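# Retrieve a dropped cap screw and reseat it point first

## Task

A greasy cap screw lies head-down inside the deep hole in the angled face of the block. Pull it out, flip it, and reinsert it tip-first, pushed fully in so the head rests on the shoulder at the hole's bottom. Forceps are available in the holder. The result must hold with the robot let go.

## Robot and tools

Robot: two seven-joint xArm7 arms, left_arm and right_arm, each with a two-finger parallel gripper and a wrist camera. Bases (scene frame): left_arm at (-0.055, +0.313, 0) m, right_arm at (-0.010, -0.310, 0) m, both yawed about 0.02 rad. A two-camera stand sits behind the arms. Loose objects may occasionally be nudged by the scene.

Frames. Scene frame: origin at table-top height midway between the nominal bases, +z up, +x out over the table, left_arm on +y (arm names do not match image left/right). Reported end_effector_position (m), end_effector_quat_wxyz and velocities are in the scene frame, and may be a few cm off, more at long reach. Commanded offsets are instead expressed along each arm's own Hand target axes. Gripper axes: fingers point along +z, close along y. end_effector_position is the pad midpoint when closed, about 2 cm short of the tips; closing pushes the tips roughly 10 mm further along +z, mostly while the pads are wider than 40 mm apart.

Row format (shared by execute_actions and move): one list of 14 numbers covering both arms: dx, dy, dz, rx, ry, rz, opening for left_arm, then the same seven for right_arm. Values in [-1, 1]. The six pose numbers are an offset, not a pose, measured from the arm's Hand target at the start of the action or move; 1.0 = 0.6 m or 180 degrees, and rx, ry, rz form one rotation vector. Sending six zeros re-commands the current Hand target; repeating a nonzero offset in a new call moves further. Opening is absolute: +1 fully open (0.084 m), -1 closed. A 0 in the opening slot is a real command, so resend the current value to leave a gripper alone.

execute_actions(actions, cameras): actions is a list of actions; each action is a table of up to 15 rows, one per 1/30 s step, the last row held if short. Every row in an action counts from the action's start pose. Images come back only with an empty actions list or when cameras names them (["all"], names, or []).

move(target, speed, blend, opening_speed, blocking, cameras): straight-line path for each gripper toward one row, or a list of up to 15 rows, all offsets counted from the same starting Hand targets. speed in m/s, 0.002 to 1 (default 0.25), rotation capped at twice that in rad/s; one value or one per target. blend in m rounds corners (0 = stop at each target). opening_speed, 0.2 or more per second on the -1..+1 scale, ramps fingers. Paths run at most 10 s, no obstacle avoidance. blocking=false returns after about 0.5 s while motion continues. The result adds a move: line: done (within 3 mm and 2 degrees), off_target, moving, held or fault, plus limits (paced = pose clipped, held = steps withheld). Neither done nor off_target tells you about contact.

wait(seconds 0 to 10), stop() to brake a running move, zoom_image(camera, region [x0,y0,x1,y1] pixels, at most 504x504) on the latest image, clear_fault(arm) after a reported torque fault, read_manual for licences, finished_scene(scene) to end the scene irreversibly.

Cameras: cam_head_left, cam_head_right (672x504, on one rigid bar), cam_high, cam_left_wrist, cam_right_wrist. Calibrations are given with small errors; wrist camera pictures may lag during motion.

Control behaviour: each step the command is clipped to within 70 mm and 16 degrees of the measured gripper pose; Hand target in results is that clipped command, and the next offsets start from it. A gripper may rest short of its target; waiting does not fix that, so resend the shortfall as an offset. A blocked arm keeps pushing until commanded away: set its target back past the gripper. Big wrist turns may swing the elbow. A clearance check blocks commands bringing the arms too close (not fingers against fingers), but contact is still possible.

Gripping: grip_measured uses the command scale. Hold by commanding clearly below grip_measured; lower squeezes harder (about 24 N per pad max). Resending grip_measured gives a light hold on parts up to about 6 cm wide. The screw is oily, so expect slipping; the forceps in the holder may help reach down the bore.

Result lines: Joint positions (last number per arm = opening in m), joint torques (whole drive output, offsets and noise included, not a contact measure), velocities (omitted when joints read within noise), Tool commands, MOTOR HOT warnings.

Avoid: dropping parts or letting anything fall far or off the table (table loss fails the task), releasing moving parts, hard impacts with the block or fixed things, squeezing the other arm's fingers or arm-to-arm contact. Contact torque beyond the load limits (waist 42.3, shoulder 42.4, upper arm roll 27, elbow 27, forearm roll 27, wrist pitch 14.5, wrist roll 15.2 N m, held weight included), or a motor saturated for 1 s, triggers a torque fault that needs clear_fault. Long loads, stretched arms or pushing at unreachable poses heat motors; at 80 °C the arm brakes for 30 to 60 s. Thinking time lets the scene run, so be brief and keep motion smooth.

Each tool is called after "Emit:" in YAML: its name, and indented under it one key for each argument.

## Session

Emit:
execute_actions:
  actions: []

Scene clock: 0.00 s.
left_arm: end_effector_position=(+0.3256, +0.1983, +0.2555) grip_measured=+1.00 end_effector_quat_wxyz=(-0.050, -0.635, +0.766, -0.089) | right_arm: end_effector_position=(+0.0593, -0.0962, +0.2386) grip_measured=+1.00 end_effector_quat_wxyz=(-0.321, -0.082, +0.942, +0.049)
Joint positions: left_arm=[-0.526 -0.341 0.278 0.836 -0.107 1.084 1.566 0.084] | right_arm=[1.78 -0.923 -0.866 0.561 -0.016 1.467 -2.064 0.084]
Joint velocities: within noise
Joint torques (N m): no reading
Hand target: left_arm +0.3256, +0.1983, +0.2555; -0.050, -0.635, +0.766, -0.089 | right_arm +0.0593, -0.0962, +0.2386; -0.321, -0.082, +0.942, +0.049
Tool commands: left_gripper/opening=+1.0 right_gripper/opening=+1.0

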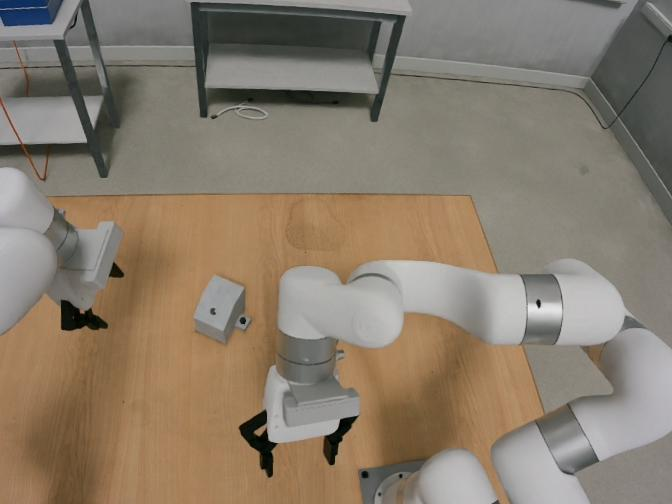

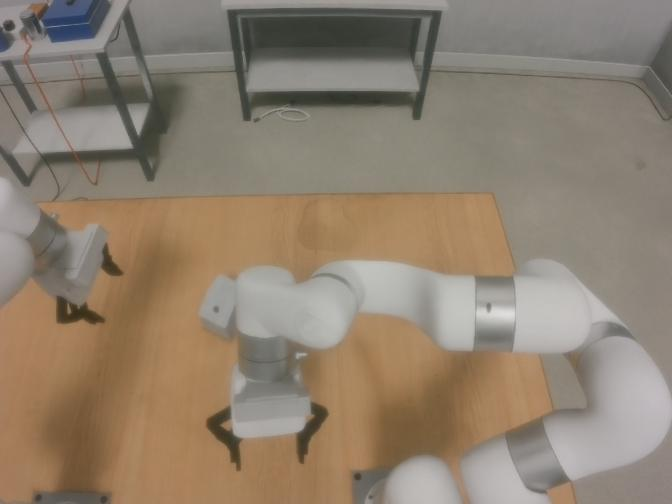

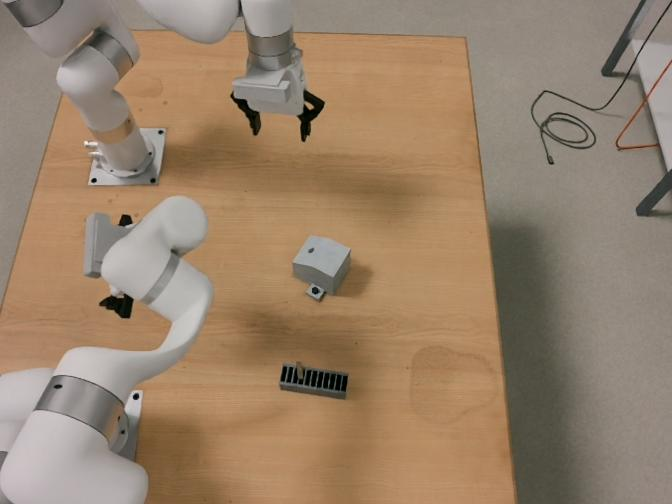

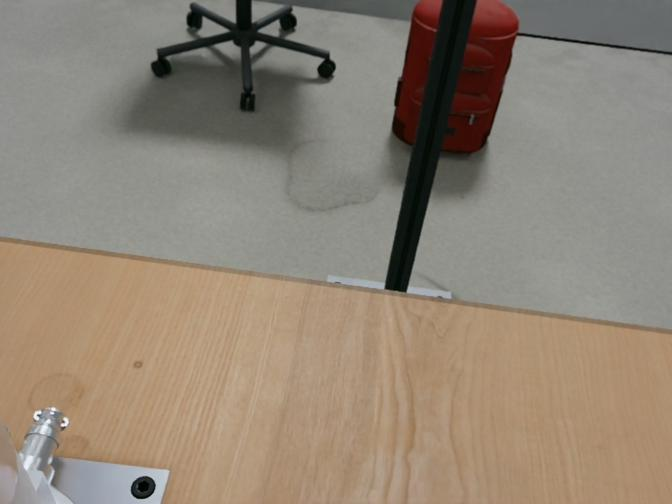

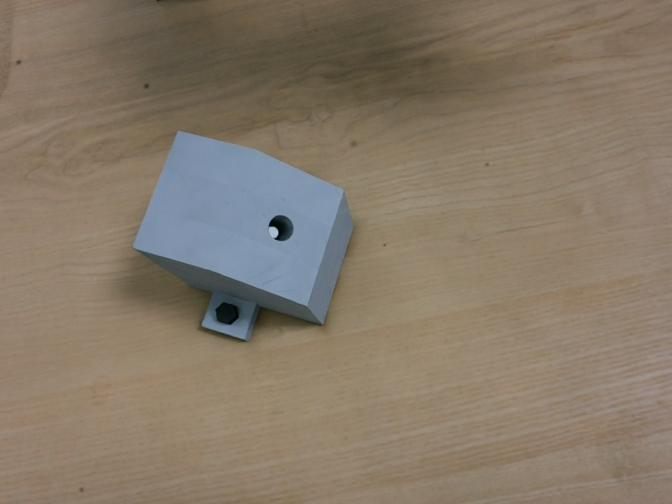

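Emit:
zoom_image:
  camera: "cam_high"
  region: [260, 220, 380, 310]

Emit:
zoom_image:
  camera: "cam_high"
  region: [260, 340, 380, 430]

Emit:
zoom_image:
  camera: "cam_right_wrist"
  region: [110, 110, 390, 350]

Scaled by 4.200 from the camera's 672x504 image, which has a finer 960x720 frame.

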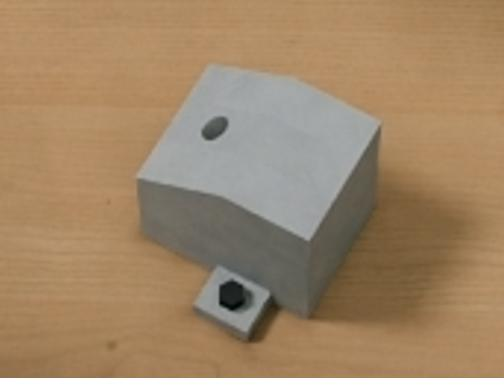

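Scaled by 4.200 from the camera's 672x504 image, which has a finer 960x720 frame.

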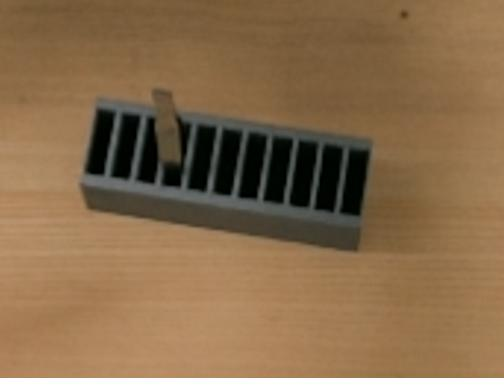

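Scaled by 1.800 from the camera's 672x504 image, which has a finer 960x720 frame.

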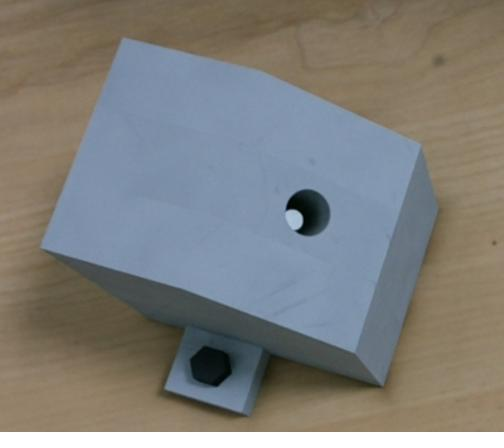

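Emit:
move:
  target: [0,0,0,0,0,0,1,-0.317,-0.186,-0.403,0.05,-0.205,0,1]
  cameras: ["all"]

Scene clock: 39.33 s.
left_arm: end_effector_position=(+0.3256, +0.1983, +0.2555) grip_measured=+1.00 end_effector_quat_wxyz=(-0.050, -0.635, +0.766, -0.089) | right_arm: end_effector_position=(+0.3698, -0.1797, +0.2995) grip_measured=+1.00 end_effector_quat_wxyz=(+0.000, -0.087, +0.996, -0.001)
Joint positions: left_arm=[-0.526 -0.341 0.278 0.836 -0.107 1.084 1.566 0.084] | right_arm=[1.732 -0.727 -1.043 1.093 -0.614 1.526 -2.44 0.084]
Joint torques (N m): left_arm=[-0.01 -9.84 -1.17 16.15 -0.66 -2.3 -0.18] | right_arm=[6.84 11.21 6.63 14.79 -1.19 -3.19 -0.98]
Hand target: left_arm +0.3256, +0.1983, +0.2555; -0.050, -0.635, +0.766, -0.089 | right_arm +0.3698, -0.1798, +0.2995; +0.000, -0.087, +0.996, -0.001
Off the commanded pose: left_arm 0.000 m, 0 deg | right_arm 0.000 m, 0 deg.
move: done
camera_calibration:
cam_right_wrist: T_world_to_cam=[[-0.124829, 0.990392, -0.0595183, 0.280832], [0.98437, 0.116112, -0.132417, -0.21682], [-0.124234, -0.0751175, -0.989405, 0.449528], [0, 0, 0, 1]] pos_world=[0.304334, -0.21919, 0.43277]

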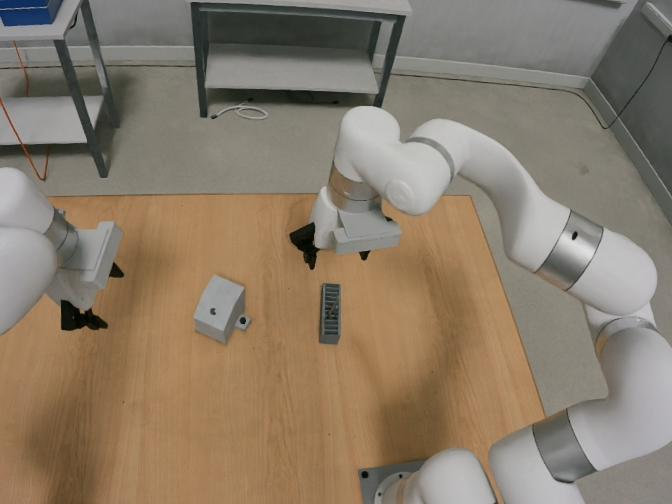

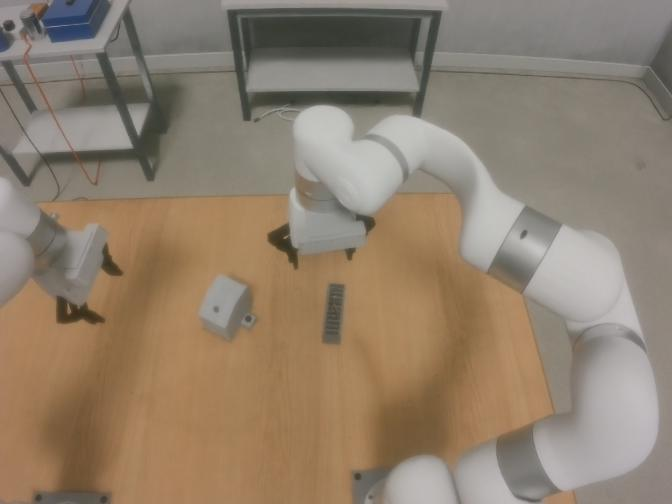

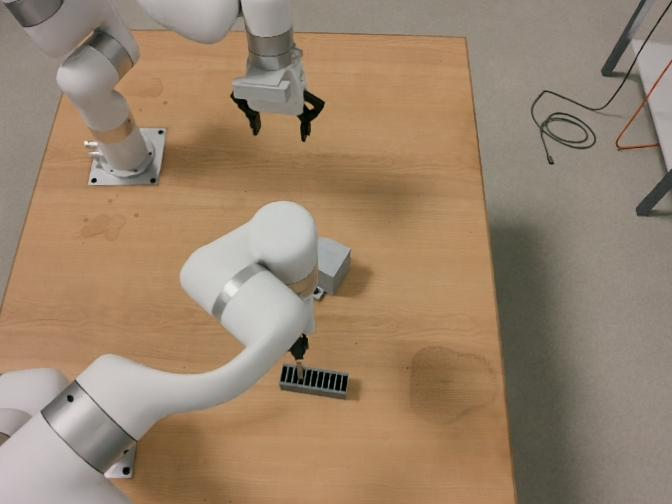

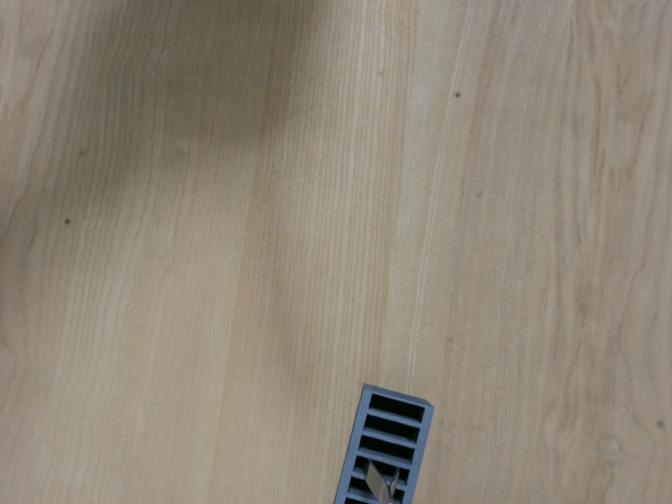

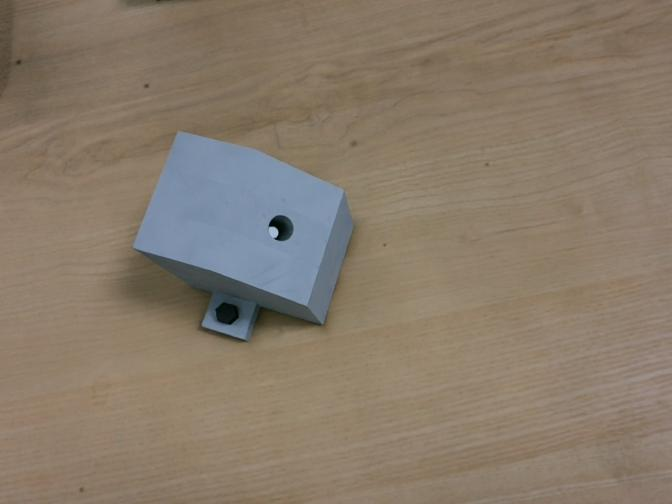

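Emit:
move:
  target: [-0.0833,0,0,0,0,0,1,-0.112,-0.037,0.033,0,0,0,1]
  cameras: ["cam_left_wrist","cam_right_wrist"]

Emit:
zoom_image:
  camera: "cam_left_wrist"
  region: [250, 130, 550, 430]

Emit:
zoom_image:
  camera: "cam_right_wrist"
  region: [110, 10, 390, 250]

Scene clock: 50.20 s.
left_arm: end_effector_position=(+0.3351, +0.2464, +0.2461) grip_measured=+1.00 end_effector_quat_wxyz=(-0.050, -0.635, +0.766, -0.089) | right_arm: end_effector_position=(+0.4399, -0.1900, +0.2798) grip_measured=+1.00 end_effector_quat_wxyz=(+0.000, -0.087, +0.996, -0.001)
Joint positions: left_arm=[-0.484 -0.331 0.358 0.83 -0.091 1.083 1.681 0.084] | right_arm=[1.932 -0.639 -1.342 1.258 -0.626 1.453 -2.568 0.084]
Joint torques (N m): left_arm=[8.31 -6.38 1.02 19.58 0.04 -4.65 0.96] | right_arm=[6.78 15.56 7.15 14.79 1.57 -0.37 -1.01]
Hand target: left_arm +0.3351, +0.2464, +0.2461; -0.050, -0.635, +0.766, -0.089 | right_arm +0.4399, -0.1900, +0.2798; +0.000, -0.087, +0.996, -0.001
Off the commanded pose: left_arm 0.000 m, 0 deg | right_arm 0.000 m, 0 deg.
move: done
camera_calibration:
cam_left_wrist: T_world_to_cam=[[-0.978538, 0.18115, -0.0982271, 0.343452], [0.2011, 0.943506, -0.263352, -0.15605], [0.0449718, -0.277453, -0.959686, 0.414436], [0, 0, 0, 1]] pos_world=[0.348824, 0.200005, 0.390369]
cam_right_wrist: T_world_to_cam=[[-0.124824, 0.990391, -0.0595312, 0.298602], [0.984383, 0.116114, -0.13232, -0.287184], [-0.124136, -0.0751182, -0.989418, 0.437928], [0, 0, 0, 1]] pos_world=[0.374334, -0.22949, 0.41307]
Images, in order (width x height): cam_left_wrist 672x504, cam_right_wrist 672x504.

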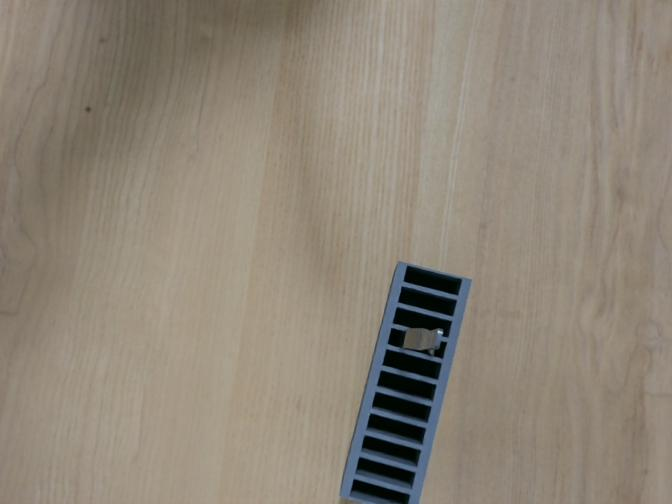

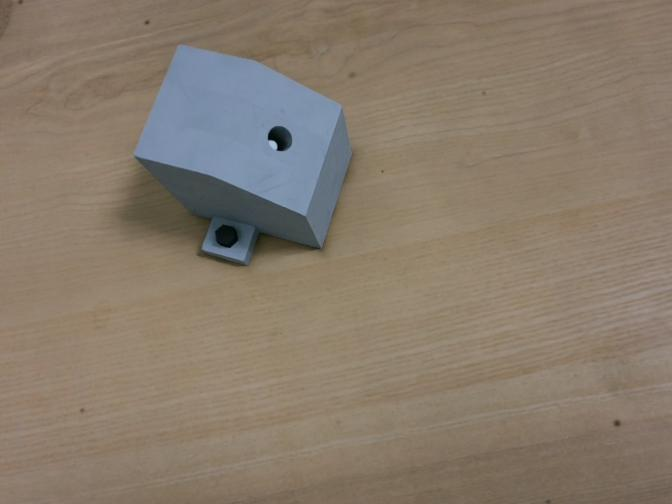

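Scaled by 1.680 from the camera's 672x504 image, which has a finer 960x720 frame.

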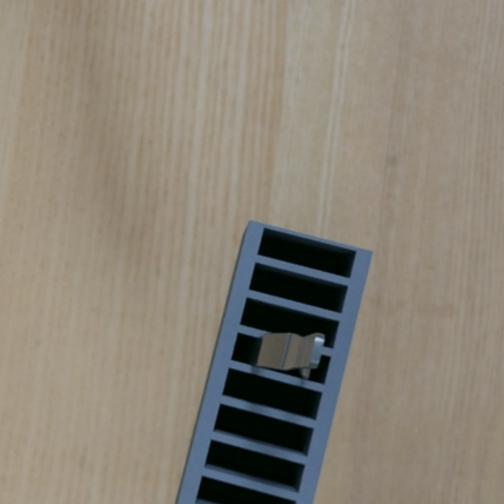

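Scaled by 1.800 from the camera's 672x504 image, which has a finer 960x720 frame.

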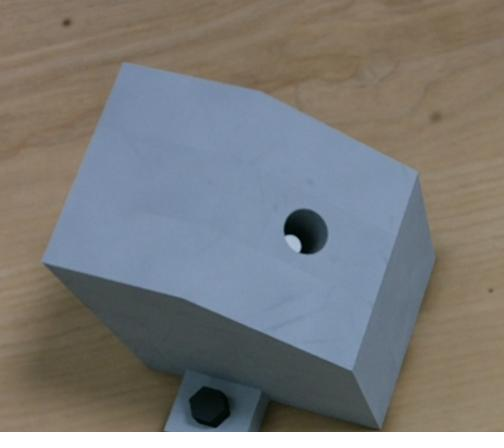

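Emit:
move:
  target: [0.0833,0,0,0,0,0,1,0.2,0.018,0.167,0,-0.25,0,1]
  cameras: ["cam_left_wrist"]

Emit:
zoom_image:
  camera: "cam_left_wrist"
  region: [200, 80, 500, 380]

Scene clock: 64.30 s.
left_arm: end_effector_position=(+0.3256, +0.1983, +0.2555) grip_measured=+1.00 end_effector_quat_wxyz=(-0.050, -0.635, +0.766, -0.089) | right_arm: end_effector_position=(+0.3199, -0.2003, +0.1795) grip_measured=+1.00 end_effector_quat_wxyz=(+0.381, -0.081, +0.920, +0.033)
Joint positions: left_arm=[-0.525 -0.341 0.277 0.836 -0.107 1.084 1.567 0.084] | right_arm=[1.04 -1.133 -0.911 0.103 -1.691 0.772 -1.867 0.084]
Joint torques (N m): left_arm=[-8.56 -11.67 -3.78 19.76 -2.45 0.18 -1.2] | right_arm=[-7.18 -2.01 3.4 7.91 -1.28 -3.01 1.22]
Hand target: left_arm +0.3256, +0.1983, +0.2555; -0.050, -0.635, +0.766, -0.089 | right_arm +0.3199, -0.2003, +0.1795; +0.381, -0.081, +0.920, +0.033
Off the commanded pose: left_arm 0.000 m, 0 deg | right_arm 0.000 m, 0 deg.
move: done
camera_calibration:
cam_left_wrist: T_world_to_cam=[[-0.978554, 0.181015, -0.0983089, 0.343879], [0.200997, 0.943505, -0.263435, -0.106092], [0.0450693, -0.277545, -0.959655, 0.410575], [0, 0, 0, 1]] pos_world=[0.339324, 0.151804, 0.399869]
Images, in order (width x height): cam_left_wrist 672x504.

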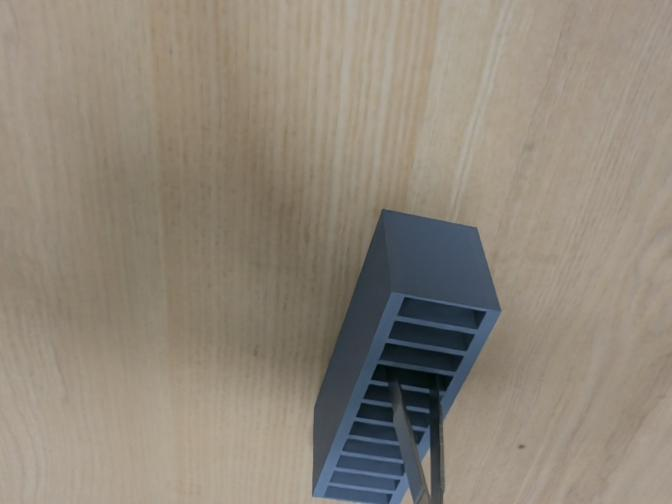

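Scaled by 1.680 from the camera's 672x504 image, which has a finer 960x720 frame.

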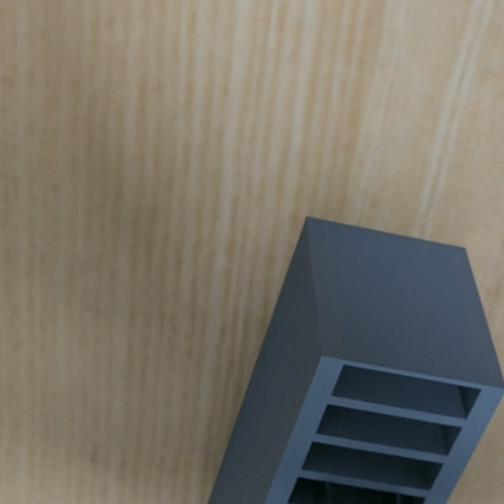

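Emit:
move:
  target: [0,0,0,0,0,0,1,-0.035,0,-0.13,0,-0.083,0,1]
  cameras: ["cam_left_wrist"]

Emit:
zoom_image:
  camera: "cam_left_wrist"
  region: [280, 200, 580, 500]

Scene clock: 69.90 s.
left_arm: end_effector_position=(+0.3256, +0.1983, +0.2555) grip_measured=+1.00 end_effector_quat_wxyz=(-0.050, -0.635, +0.766, -0.089) | right_arm: end_effector_position=(+0.3006, -0.2019, +0.2251) grip_measured=+1.00 end_effector_quat_wxyz=(+0.466, -0.077, +0.880, +0.037)
Joint positions: left_arm=[-0.525 -0.341 0.277 0.836 -0.107 1.084 1.567 0.084] | right_arm=[0.868 -1.403 -0.735 -0.035 -1.651 0.788 -1.933 0.084]
Joint torques (N m): left_arm=[-8.48 -7.23 -3.75 19.66 -2.32 0.11 -1.2] | right_arm=[7.11 10.37 2.13 14.57 -1.67 -3.08 1.04]
Hand target: left_arm +0.3256, +0.1983, +0.2555; -0.050, -0.635, +0.766, -0.089 | right_arm +0.3006, -0.2018, +0.2251; +0.466, -0.077, +0.880, +0.037 (not the last commanded pose)
Off the commanded pose: left_arm 0.000 m, 0 deg | right_arm 0.032 m, 4 deg.
move: held (right_arm; a check stopped the path); limits=held
pose unreachable (right arm): on one or more control steps of this call, first in action 0 (counted from 0), this arm could not follow its commanded pose, so it was not sent that pose on those steps. It may still have moved: this result reports where it is.
cause: moving toward the commanded pose would bring two parts of the arm too close to each other (joints 2 (shoulder) to 6 (wrist pitch) lie between them).
Images, in order (width x height): cam_left_wrist 672x504.

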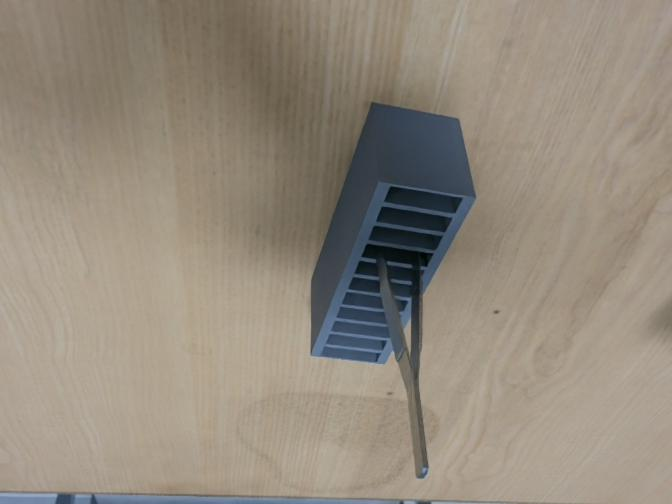

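Scaled by 1.680 from the camera's 672x504 image, which has a finer 960x720 frame.

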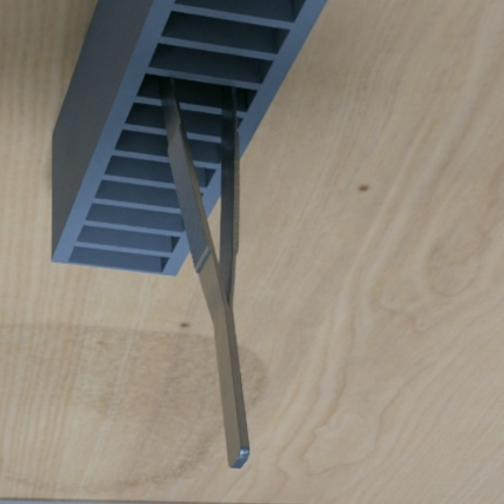

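Emit:
wait:
  seconds: 0
  cameras: ["cam_left_wrist","cam_right_wrist","cam_head_left"]

Emit:
zoom_image:
  camera: "cam_head_left"
  region: [270, 240, 390, 360]

Emit:
zoom_image:
  camera: "cam_head_left"
  region: [170, 240, 290, 360]

Scene clock: 85.97 s.
left_arm: end_effector_position=(+0.3256, +0.1983, +0.2555) grip_measured=+1.00 end_effector_quat_wxyz=(-0.050, -0.635, +0.766, -0.089) | right_arm: end_effector_position=(+0.3006, -0.2018, +0.2251) grip_measured=+1.00 end_effector_quat_wxyz=(+0.466, -0.077, +0.880, +0.037)
Joint positions: left_arm=[-0.525 -0.341 0.277 0.836 -0.107 1.084 1.567 0.084] | right_arm=[0.868 -1.403 -0.735 -0.035 -1.651 0.788 -1.933 0.084]
Joint torques (N m): left_arm=[-8.45 -7.37 -3.67 19.75 -2.22 0.15 -1.2] | right_arm=[6.93 10.47 2.35 14.55 -1.29 -3.1 1.14]
Hand target: left_arm +0.3256, +0.1983, +0.2555; -0.050, -0.635, +0.766, -0.089 | right_arm +0.3006, -0.2018, +0.2251; +0.466, -0.077, +0.880, +0.037 (not the last commanded pose)
Tool commands: left_gripper/opening=+1.0 right_gripper/opening=+1.0
Off the commanded pose: left_arm 0.000 m, 0 deg | right_arm 0.032 m, 4 deg.
camera_calibration:
cam_right_wrist: T_world_to_cam=[[-0.0948571, 0.995488, 0.00237901, 0.267797], [0.665261, 0.0616127, 0.744064, -0.26831], [0.74056, 0.0721624, -0.668104, 0.0631173], [0, 0, 0, 1]] pos_world=[0.157157, -0.254612, 0.241172]
Images, in order (width x height): cam_head_left 672x504, cam_left_wrist 672x504, cam_right_wrist 672x504.

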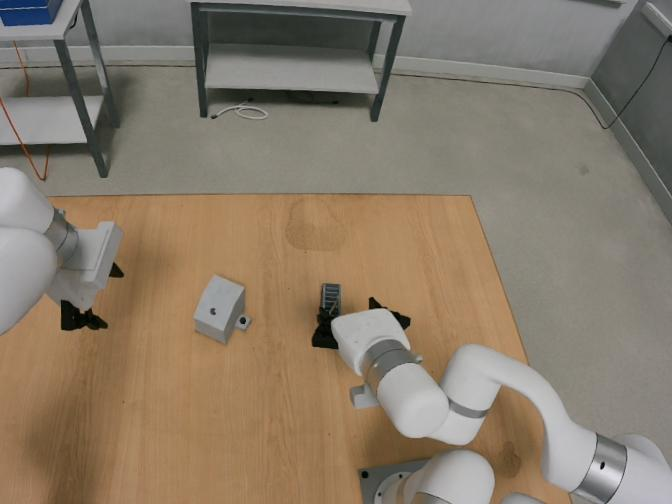

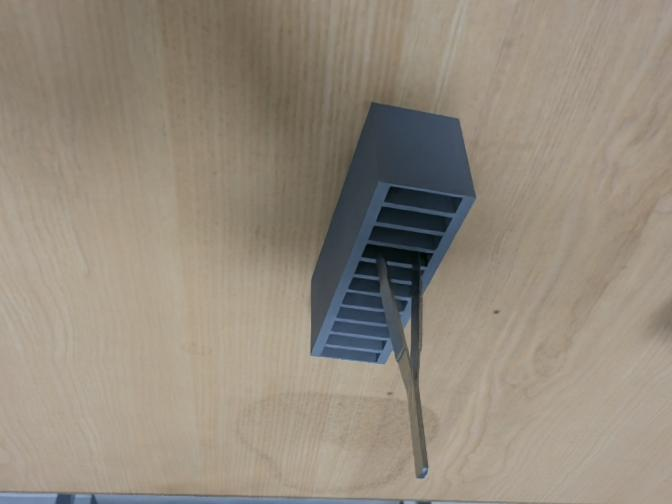

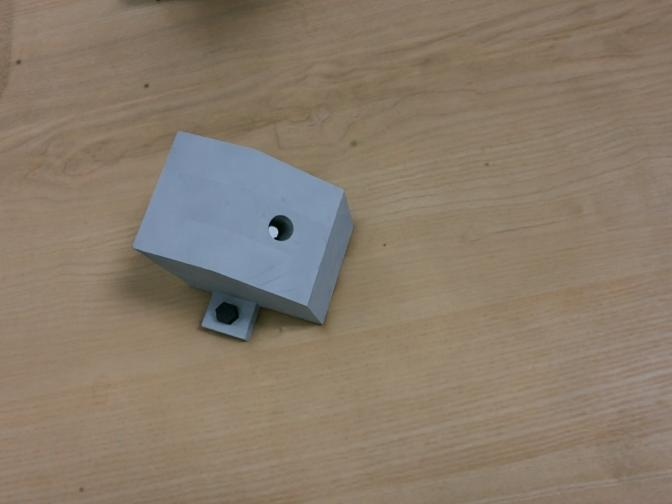

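Scaled by 4.200 from the camera's 672x504 image, which has a finer 960x720 frame.

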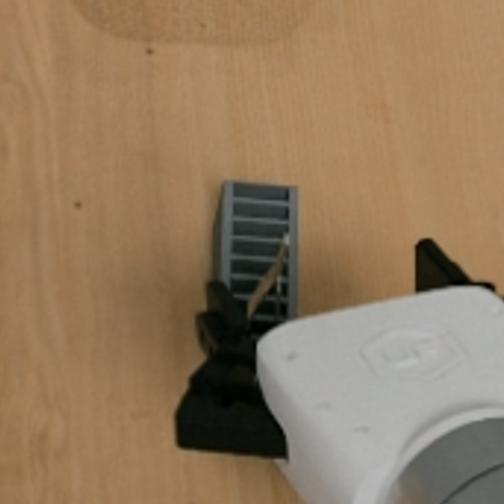

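Scaled by 4.200 from the camera's 672x504 image, which has a finer 960x720 frame.

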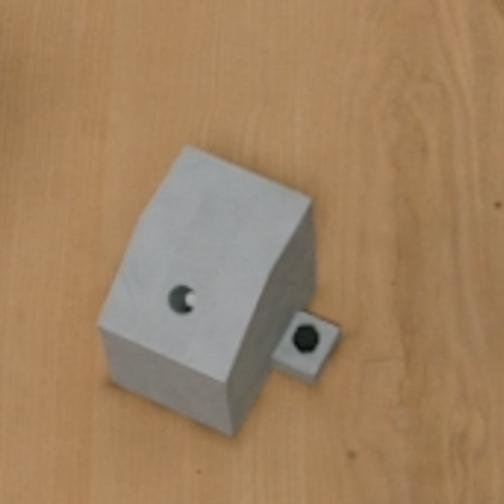

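Emit:
move:
  target: [0,0,0,0,0,0,1,0.099,-0.010,0.133,0.0685,0.0874,0.0648,1]
  cameras: ["cam_left_wrist","cam_right_wrist"]
  speed: 0.15

Emit:
zoom_image:
  camera: "cam_left_wrist"
  region: [200, 104, 600, 504]

Scene clock: 150.73 s.
left_arm: end_effector_position=(+0.3256, +0.1983, +0.2555) grip_measured=+1.00 end_effector_quat_wxyz=(-0.050, -0.635, +0.766, -0.089) | right_arm: end_effector_position=(+0.3338, -0.2027, +0.1311) grip_measured=+1.00 end_effector_quat_wxyz=(+0.341, +0.059, +0.938, -0.021)
Joint positions: left_arm=[-0.525 -0.341 0.277 0.836 -0.107 1.084 1.567 0.084] | right_arm=[1.254 -0.764 -0.93 0.223 -1.696 0.84 -1.356 0.084]
Joint torques (N m): left_arm=[-8.37 -7.33 -3.72 19.64 -2.18 0.04 -1.12] | right_arm=[7.08 5.7 3.11 13.59 -1.54 -2.62 1.19]
Hand target: left_arm +0.3256, +0.1983, +0.2555; -0.050, -0.635, +0.766, -0.089 | right_arm +0.3338, -0.2027, +0.1311; +0.341, +0.059, +0.938, -0.021
Off the commanded pose: left_arm 0.000 m, 0 deg | right_arm 0.000 m, 0 deg.
move: done
camera_calibration:
cam_right_wrist: T_world_to_cam=[[0.198208, 0.98009, -0.0117134, 0.172908], [0.82986, -0.161443, 0.534105, -0.293076], [0.52158, -0.115584, -0.845337, 0.0340961], [0, 0, 0, 1]] pos_world=[0.191157, -0.212839, 0.187382]
Images, in order (width x height): cam_left_wrist 672x504, cam_right_wrist 672x504.

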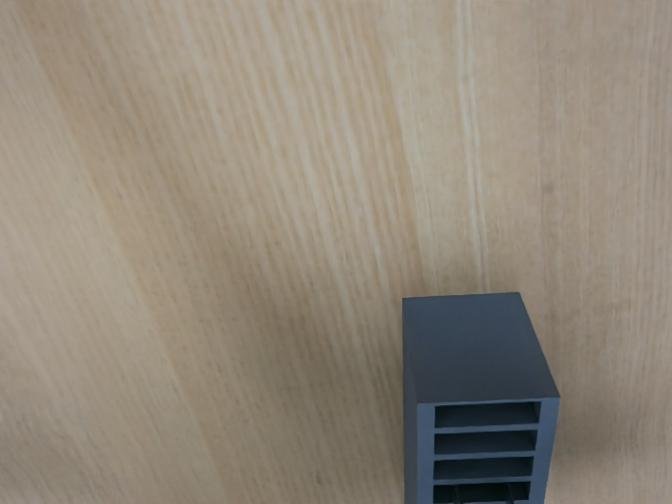

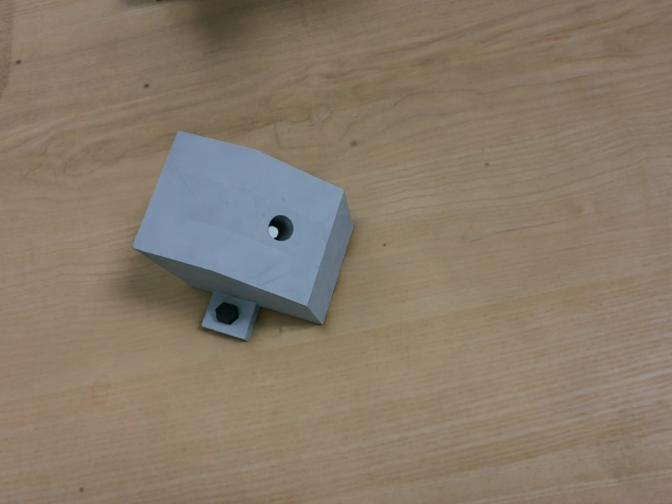

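Scaled by 1.260 from the camera's 672x504 image, which has a finer 960x720 frame.

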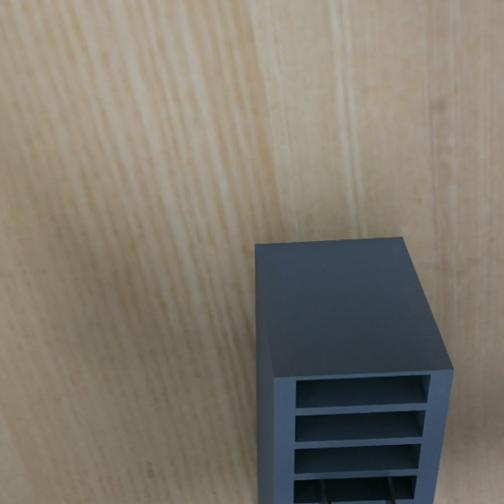

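Emit:
move:
  target: [0,0,0,0,0,0,1,0,0.002,0.1,0,0,0,1]
  cameras: ["cam_left_wrist","cam_head_left","cam_high"]
  speed: 0.1

Emit:
zoom_image:
  camera: "cam_high"
  region: [240, 310, 360, 430]

Emit:
zoom_image:
  camera: "cam_head_left"
  region: [270, 250, 390, 370]

Scene clock: 157.30 s.
left_arm: end_effector_position=(+0.3256, +0.1983, +0.2555) grip_measured=+1.00 end_effector_quat_wxyz=(-0.050, -0.635, +0.766, -0.089) | right_arm: end_effector_position=(+0.3722, -0.2063, +0.0852) grip_measured=+1.00 end_effector_quat_wxyz=(+0.341, +0.059, +0.938, -0.021)
Joint positions: left_arm=[-0.525 -0.341 0.277 0.836 -0.107 1.084 1.567 0.084] | right_arm=[1.52 -0.478 -1.288 0.367 -1.962 0.66 -1.102 0.084]
Joint torques (N m): left_arm=[-8.28 -7.52 -3.68 19.74 -2.18 0.07 -1.13] | right_arm=[6.53 6.35 2.73 12.31 -1.24 -2.16 1.22]
Hand target: left_arm +0.3256, +0.1983, +0.2555; -0.050, -0.635, +0.766, -0.089 | right_arm +0.3722, -0.2063, +0.0852; +0.341, +0.059, +0.938, -0.021
Off the commanded pose: left_arm 0.000 m, 0 deg | right_arm 0.000 m, 0 deg.
move: done
Images, in order (width x height): cam_head_left 672x504, cam_high 672x504, cam_left_wrist 672x504.

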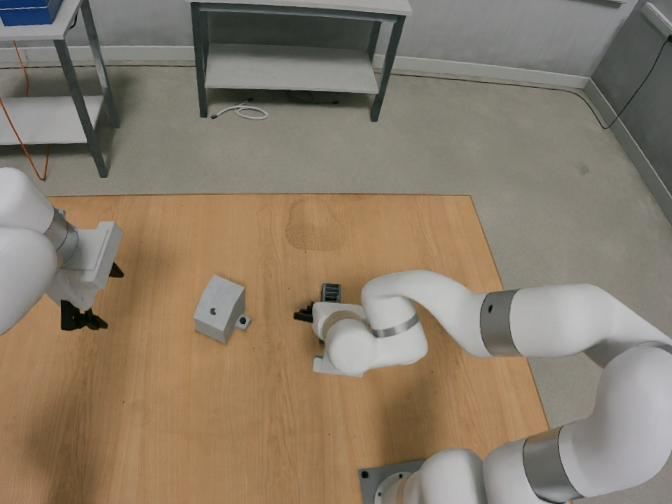

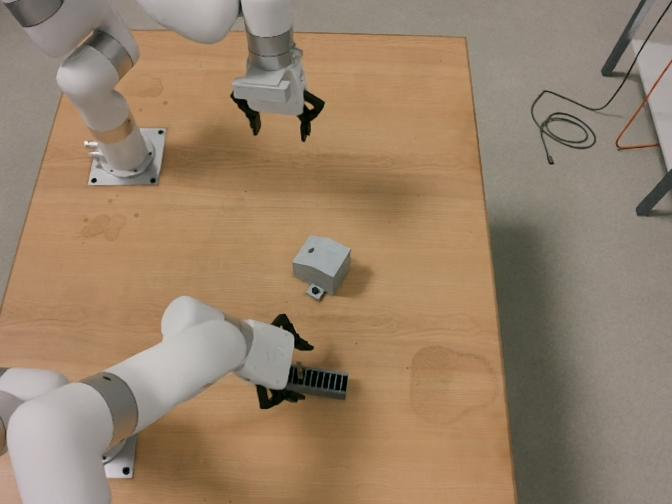

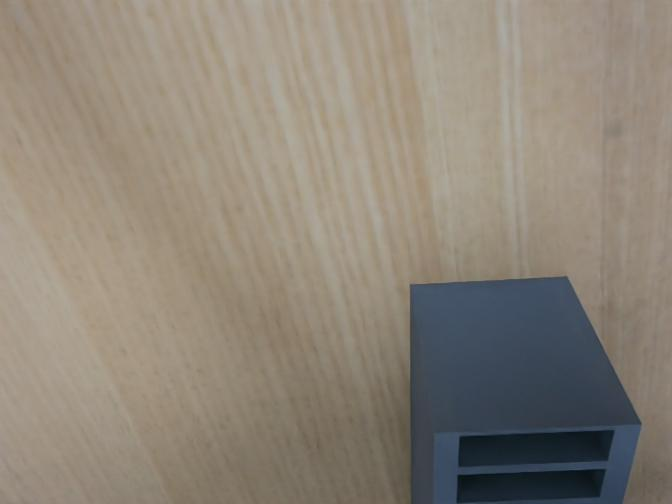

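Scaled by 4.200 from the camera's 672x504 image, which has a finer 960x720 frame.

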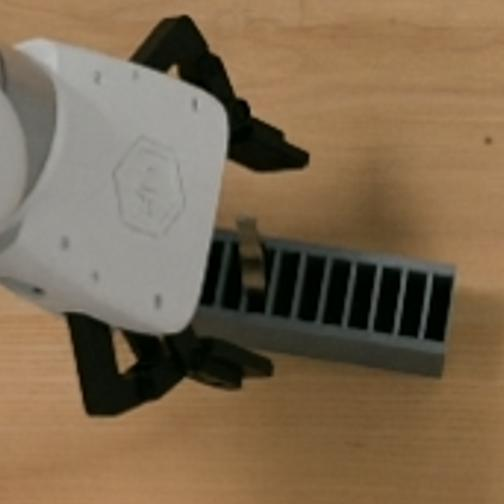

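Scaled by 4.200 from the camera's 672x504 image, which has a finer 960x720 frame.

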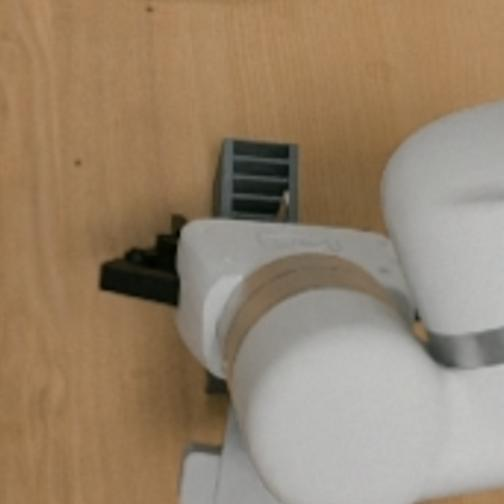

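Emit:
move:
  target: [0,0,0,0,0,0,1,0,0,0,0,0,0,-0.65]
  cameras: ["cam_high"]
  opening_speed: 0.6

Emit:
zoom_image:
  camera: "cam_high"
  region: [260, 330, 340, 410]

Scene clock: 166.63 s.
left_arm: end_effector_position=(+0.3256, +0.1983, +0.2555) grip_measured=+1.00 end_effector_quat_wxyz=(-0.050, -0.635, +0.766, -0.089) | right_arm: end_effector_position=(+0.3722, -0.2063, +0.0852) grip_measured=-0.67 end_effector_quat_wxyz=(+0.341, +0.059, +0.938, -0.021)
Joint positions: left_arm=[-0.525 -0.341 0.277 0.836 -0.107 1.084 1.567 0.084] | right_arm=[1.52 -0.477 -1.288 0.367 -1.962 0.66 -1.102 0.015]
Joint torques (N m): left_arm=[-8.37 -7.47 -3.67 19.63 -2.15 -0.02 -1.13] | right_arm=[6.88 6.34 2.94 12.24 -1.21 -2.21 1.02]
Hand target: left_arm +0.3256, +0.1983, +0.2555; -0.050, -0.635, +0.766, -0.089 | right_arm +0.3722, -0.2063, +0.0852; +0.341, +0.059, +0.938, -0.021
Off the commanded pose: left_arm 0.000 m, 0 deg | right_arm 0.000 m, 0 deg.
move: done
Images, in order (width x height): cam_high 672x504.

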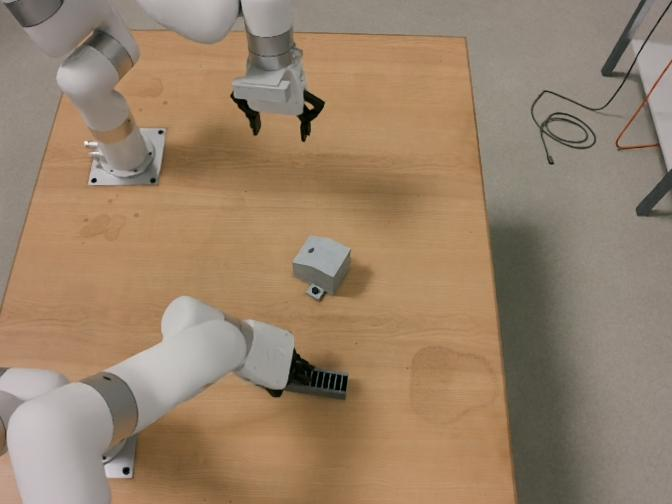

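Scaled by 6.300 from the camera's 672x504 image, which has a finer 960x720 frame.

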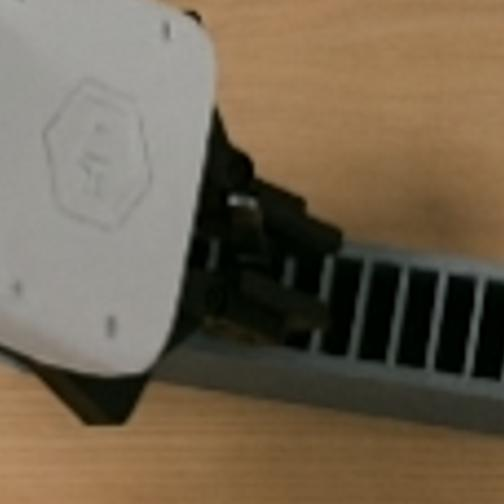

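Emit:
move:
  target: [0,0,0,0,0,0,1,0,0,0,0,0,0,-0.8]
  opening_speed: 0.3

Emit:
move:
  target: [0,0,0,0,0,0,1,0,0,0,0,0,0,-0.88]
  opening_speed: 0.3

Scene clock: 171.43 s.
left_arm: end_effector_position=(+0.3256, +0.1983, +0.2555) grip_measured=+1.00 end_effector_quat_wxyz=(-0.050, -0.635, +0.766, -0.089) | right_arm: end_effector_position=(+0.3722, -0.2063, +0.0852) grip_measured=-0.82 end_effector_quat_wxyz=(+0.341, +0.059, +0.938, -0.021)
Joint positions: left_arm=[-0.525 -0.341 0.277 0.836 -0.107 1.084 1.567 0.084] | right_arm=[1.52 -0.477 -1.288 0.367 -1.962 0.66 -1.102 0.008]
Joint torques (N m): left_arm=[-8.3 -7.47 -3.6 19.7 -2.04 -0.05 -1.07] | right_arm=[6.65 6.38 3 11.97 -1.2 -2.12 1.11]
Hand target: left_arm +0.3256, +0.1983, +0.2555; -0.050, -0.635, +0.766, -0.089 | right_arm +0.3722, -0.2063, +0.0852; +0.341, +0.059, +0.938, -0.021
Off the commanded pose: left_arm 0.000 m, 0 deg | right_arm 0.000 m, 0 deg.
move: done

Scene clock: 171.93 s.
left_arm: end_effector_position=(+0.3256, +0.1983, +0.2555) grip_measured=+1.00 end_effector_quat_wxyz=(-0.050, -0.635, +0.766, -0.089) | right_arm: end_effector_position=(+0.3722, -0.2063, +0.0852) grip_measured=-0.87 end_effector_quat_wxyz=(+0.341, +0.059, +0.938, -0.021)
Joint positions: left_arm=[-0.525 -0.341 0.277 0.836 -0.107 1.084 1.567 0.084] | right_arm=[1.52 -0.477 -1.288 0.367 -1.962 0.66 -1.102 0.006]
Joint torques (N m): left_arm=[-8.37 -7.38 -3.69 19.64 -2.01 -0.03 -1.08] | right_arm=[6.64 6.08 3.1 12.08 -1.21 -2.13 1.19]
Hand target: left_arm +0.3256, +0.1983, +0.2555; -0.050, -0.635, +0.766, -0.089 | right_arm +0.3722, -0.2063, +0.0852; +0.341, +0.059, +0.938, -0.021
Off the commanded pose: left_arm 0.000 m, 0 deg | right_arm 0.000 m, 0 deg.
move: done

Emit:
move:
  target: [0,0,0,0,0,0,1,0,0,0,0,0,0,-0.95]
  opening_speed: 0.3

Emit:
move:
  target: [0,0,0,0,0,0,1,0,0,0,0,0,0,-1]
  opening_speed: 0.3
  cameras: ["cam_high"]

Emit:
zoom_image:
  camera: "cam_high"
  region: [260, 330, 340, 410]

Scene clock: 177.57 s.
left_arm: end_effector_position=(+0.3256, +0.1983, +0.2555) grip_measured=+1.00 end_effector_quat_wxyz=(-0.050, -0.635, +0.766, -0.089) | right_arm: end_effector_position=(+0.3722, -0.2063, +0.0852) grip_measured=-0.87 end_effector_quat_wxyz=(+0.341, +0.059, +0.938, -0.021)
Joint positions: left_arm=[-0.525 -0.341 0.277 0.836 -0.107 1.084 1.567 0.084] | right_arm=[1.52 -0.477 -1.288 0.367 -1.962 0.66 -1.102 0.006]
Joint torques (N m): left_arm=[-8.2 -7.29 -3.58 19.69 -1.99 0 -1.11] | right_arm=[6.24 6.05 3.28 11.88 -0.95 -2.03 1.14]
Hand target: left_arm +0.3256, +0.1983, +0.2555; -0.050, -0.635, +0.766, -0.089 | right_arm +0.3722, -0.2063, +0.0852; +0.341, +0.059, +0.938, -0.021
Off the commanded pose: left_arm 0.000 m, 0 deg | right_arm 0.000 m, 0 deg.
move: done

Scene clock: 178.07 s.
left_arm: end_effector_position=(+0.3256, +0.1983, +0.2555) grip_measured=+1.00 end_effector_quat_wxyz=(-0.050, -0.635, +0.766, -0.089) | right_arm: end_effector_position=(+0.3722, -0.2063, +0.0852) grip_measured=-0.87 end_effector_quat_wxyz=(+0.341, +0.059, +0.938, -0.021)
Joint positions: left_arm=[-0.525 -0.341 0.277 0.836 -0.107 1.084 1.567 0.084] | right_arm=[1.52 -0.477 -1.288 0.367 -1.962 0.66 -1.102 0.006]
Joint torques (N m): left_arm=[-8.36 -7.32 -3.5 19.72 -2.1 -0.09 -1.11] | right_arm=[5.87 6.41 3.21 11.96 -1.09 -2.1 1.1]
Hand target: left_arm +0.3256, +0.1983, +0.2555; -0.050, -0.635, +0.766, -0.089 | right_arm +0.3722, -0.2063, +0.0852; +0.341, +0.059, +0.938, -0.021
Off the commanded pose: left_arm 0.000 m, 0 deg | right_arm 0.000 m, 0 deg.
move: done
Images, in order (width x height): cam_high 672x504.

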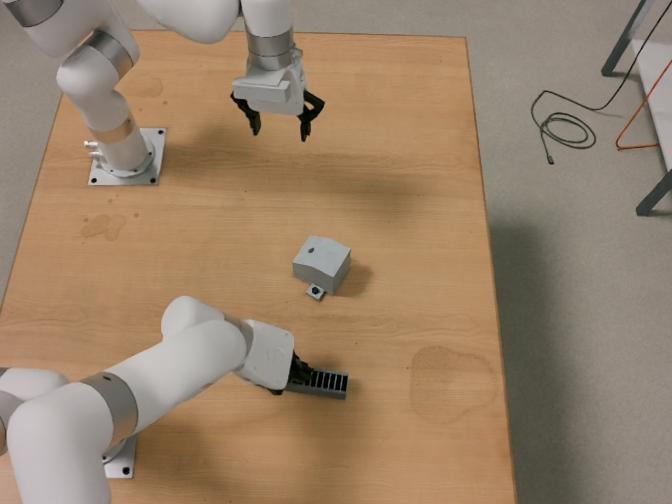

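Scaled by 6.300 from the camera's 672x504 image, which has a finer 960x720 frame.

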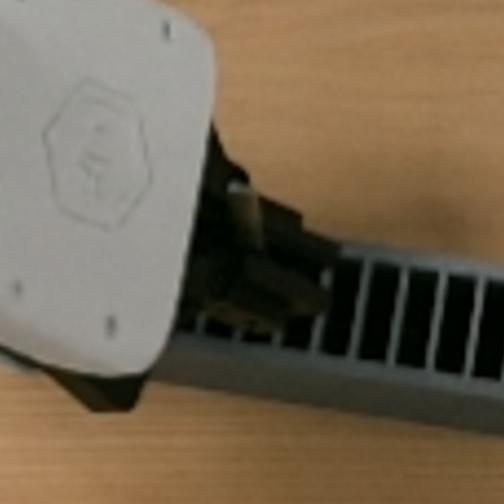

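Emit:
move:
  target: [0,0,0,0,0,0,1,-0.129,0,-0.153,0,0,0,-1]
  cameras: ["cam_left_wrist","cam_right_wrist","cam_high"]
  speed: 0.1

Emit:
zoom_image:
  camera: "cam_left_wrist"
  region: [200, 104, 600, 504]

Scene clock: 185.83 s.
left_arm: end_effector_position=(+0.3256, +0.1983, +0.2555) grip_measured=+1.00 end_effector_quat_wxyz=(-0.050, -0.635, +0.766, -0.089) | right_arm: end_effector_position=(+0.3725, -0.2065, +0.2052) grip_measured=-0.87 end_effector_quat_wxyz=(+0.341, +0.059, +0.938, -0.021)
Joint positions: left_arm=[-0.525 -0.341 0.277 0.836 -0.107 1.084 1.567 0.084] | right_arm=[1.23 -0.832 -0.822 0.376 -1.445 0.907 -1.63 0.006]
Joint torques (N m): left_arm=[-8.38 -7.58 -3.57 19.63 -2.01 -0.06 -1.11] | right_arm=[-7.27 -4.87 7.22 15.2 1.06 -0.05 -0.92]
Hand target: left_arm +0.3256, +0.1983, +0.2555; -0.050, -0.635, +0.766, -0.089 | right_arm +0.3725, -0.2065, +0.2052; +0.341, +0.059, +0.938, -0.021
Off the commanded pose: left_arm 0.000 m, 0 deg | right_arm 0.000 m, 0 deg.
move: done
camera_calibration:
cam_right_wrist: T_world_to_cam=[[0.198208, 0.98009, -0.0117134, 0.169828], [0.82986, -0.161443, 0.534105, -0.365329], [0.52158, -0.115584, -0.845337, 0.0760267], [0, 0, 0, 1]] pos_world=[0.229857, -0.216639, 0.261382]
Images, in order (width x height): cam_high 672x504, cam_left_wrist 672x504, cam_right_wrist 672x504.

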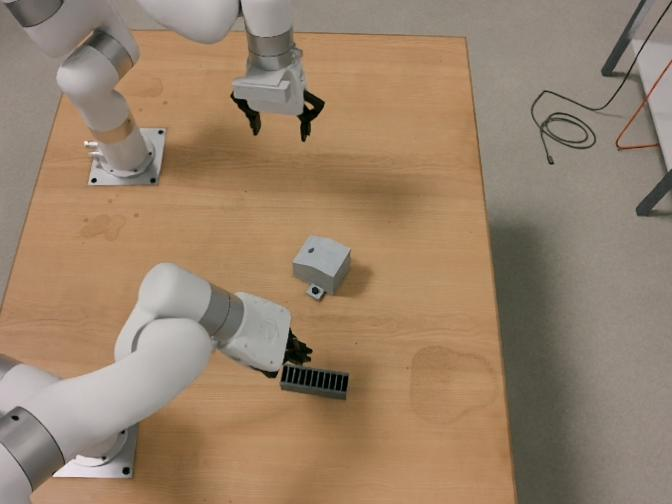

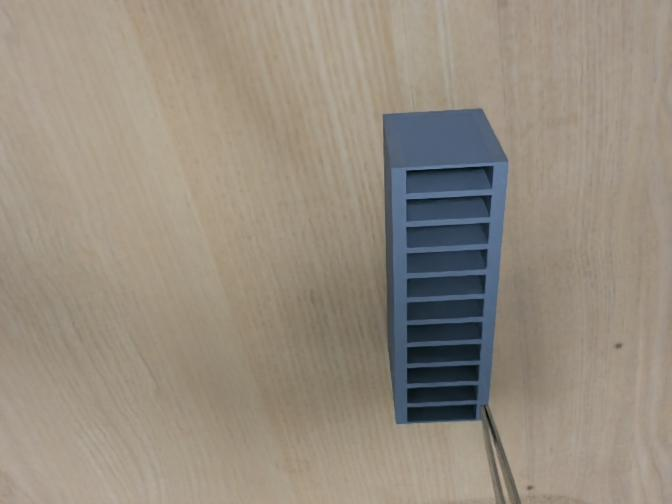

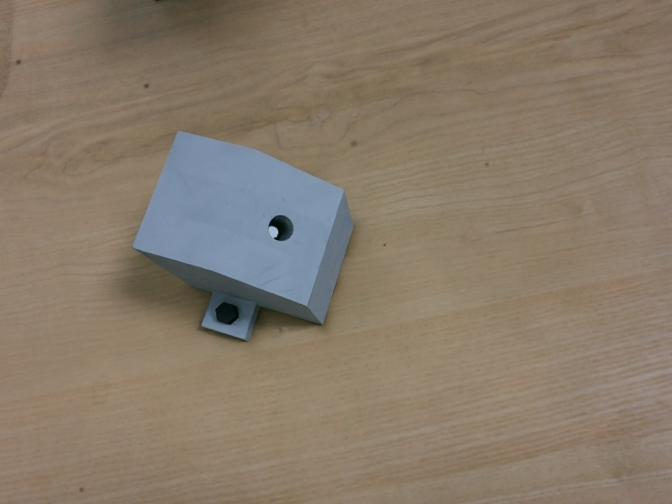

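Scaled by 1.260 from the camera's 672x504 image, which has a finer 960x720 frame.

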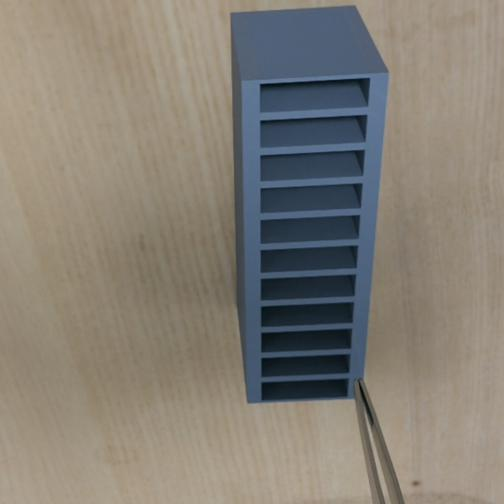

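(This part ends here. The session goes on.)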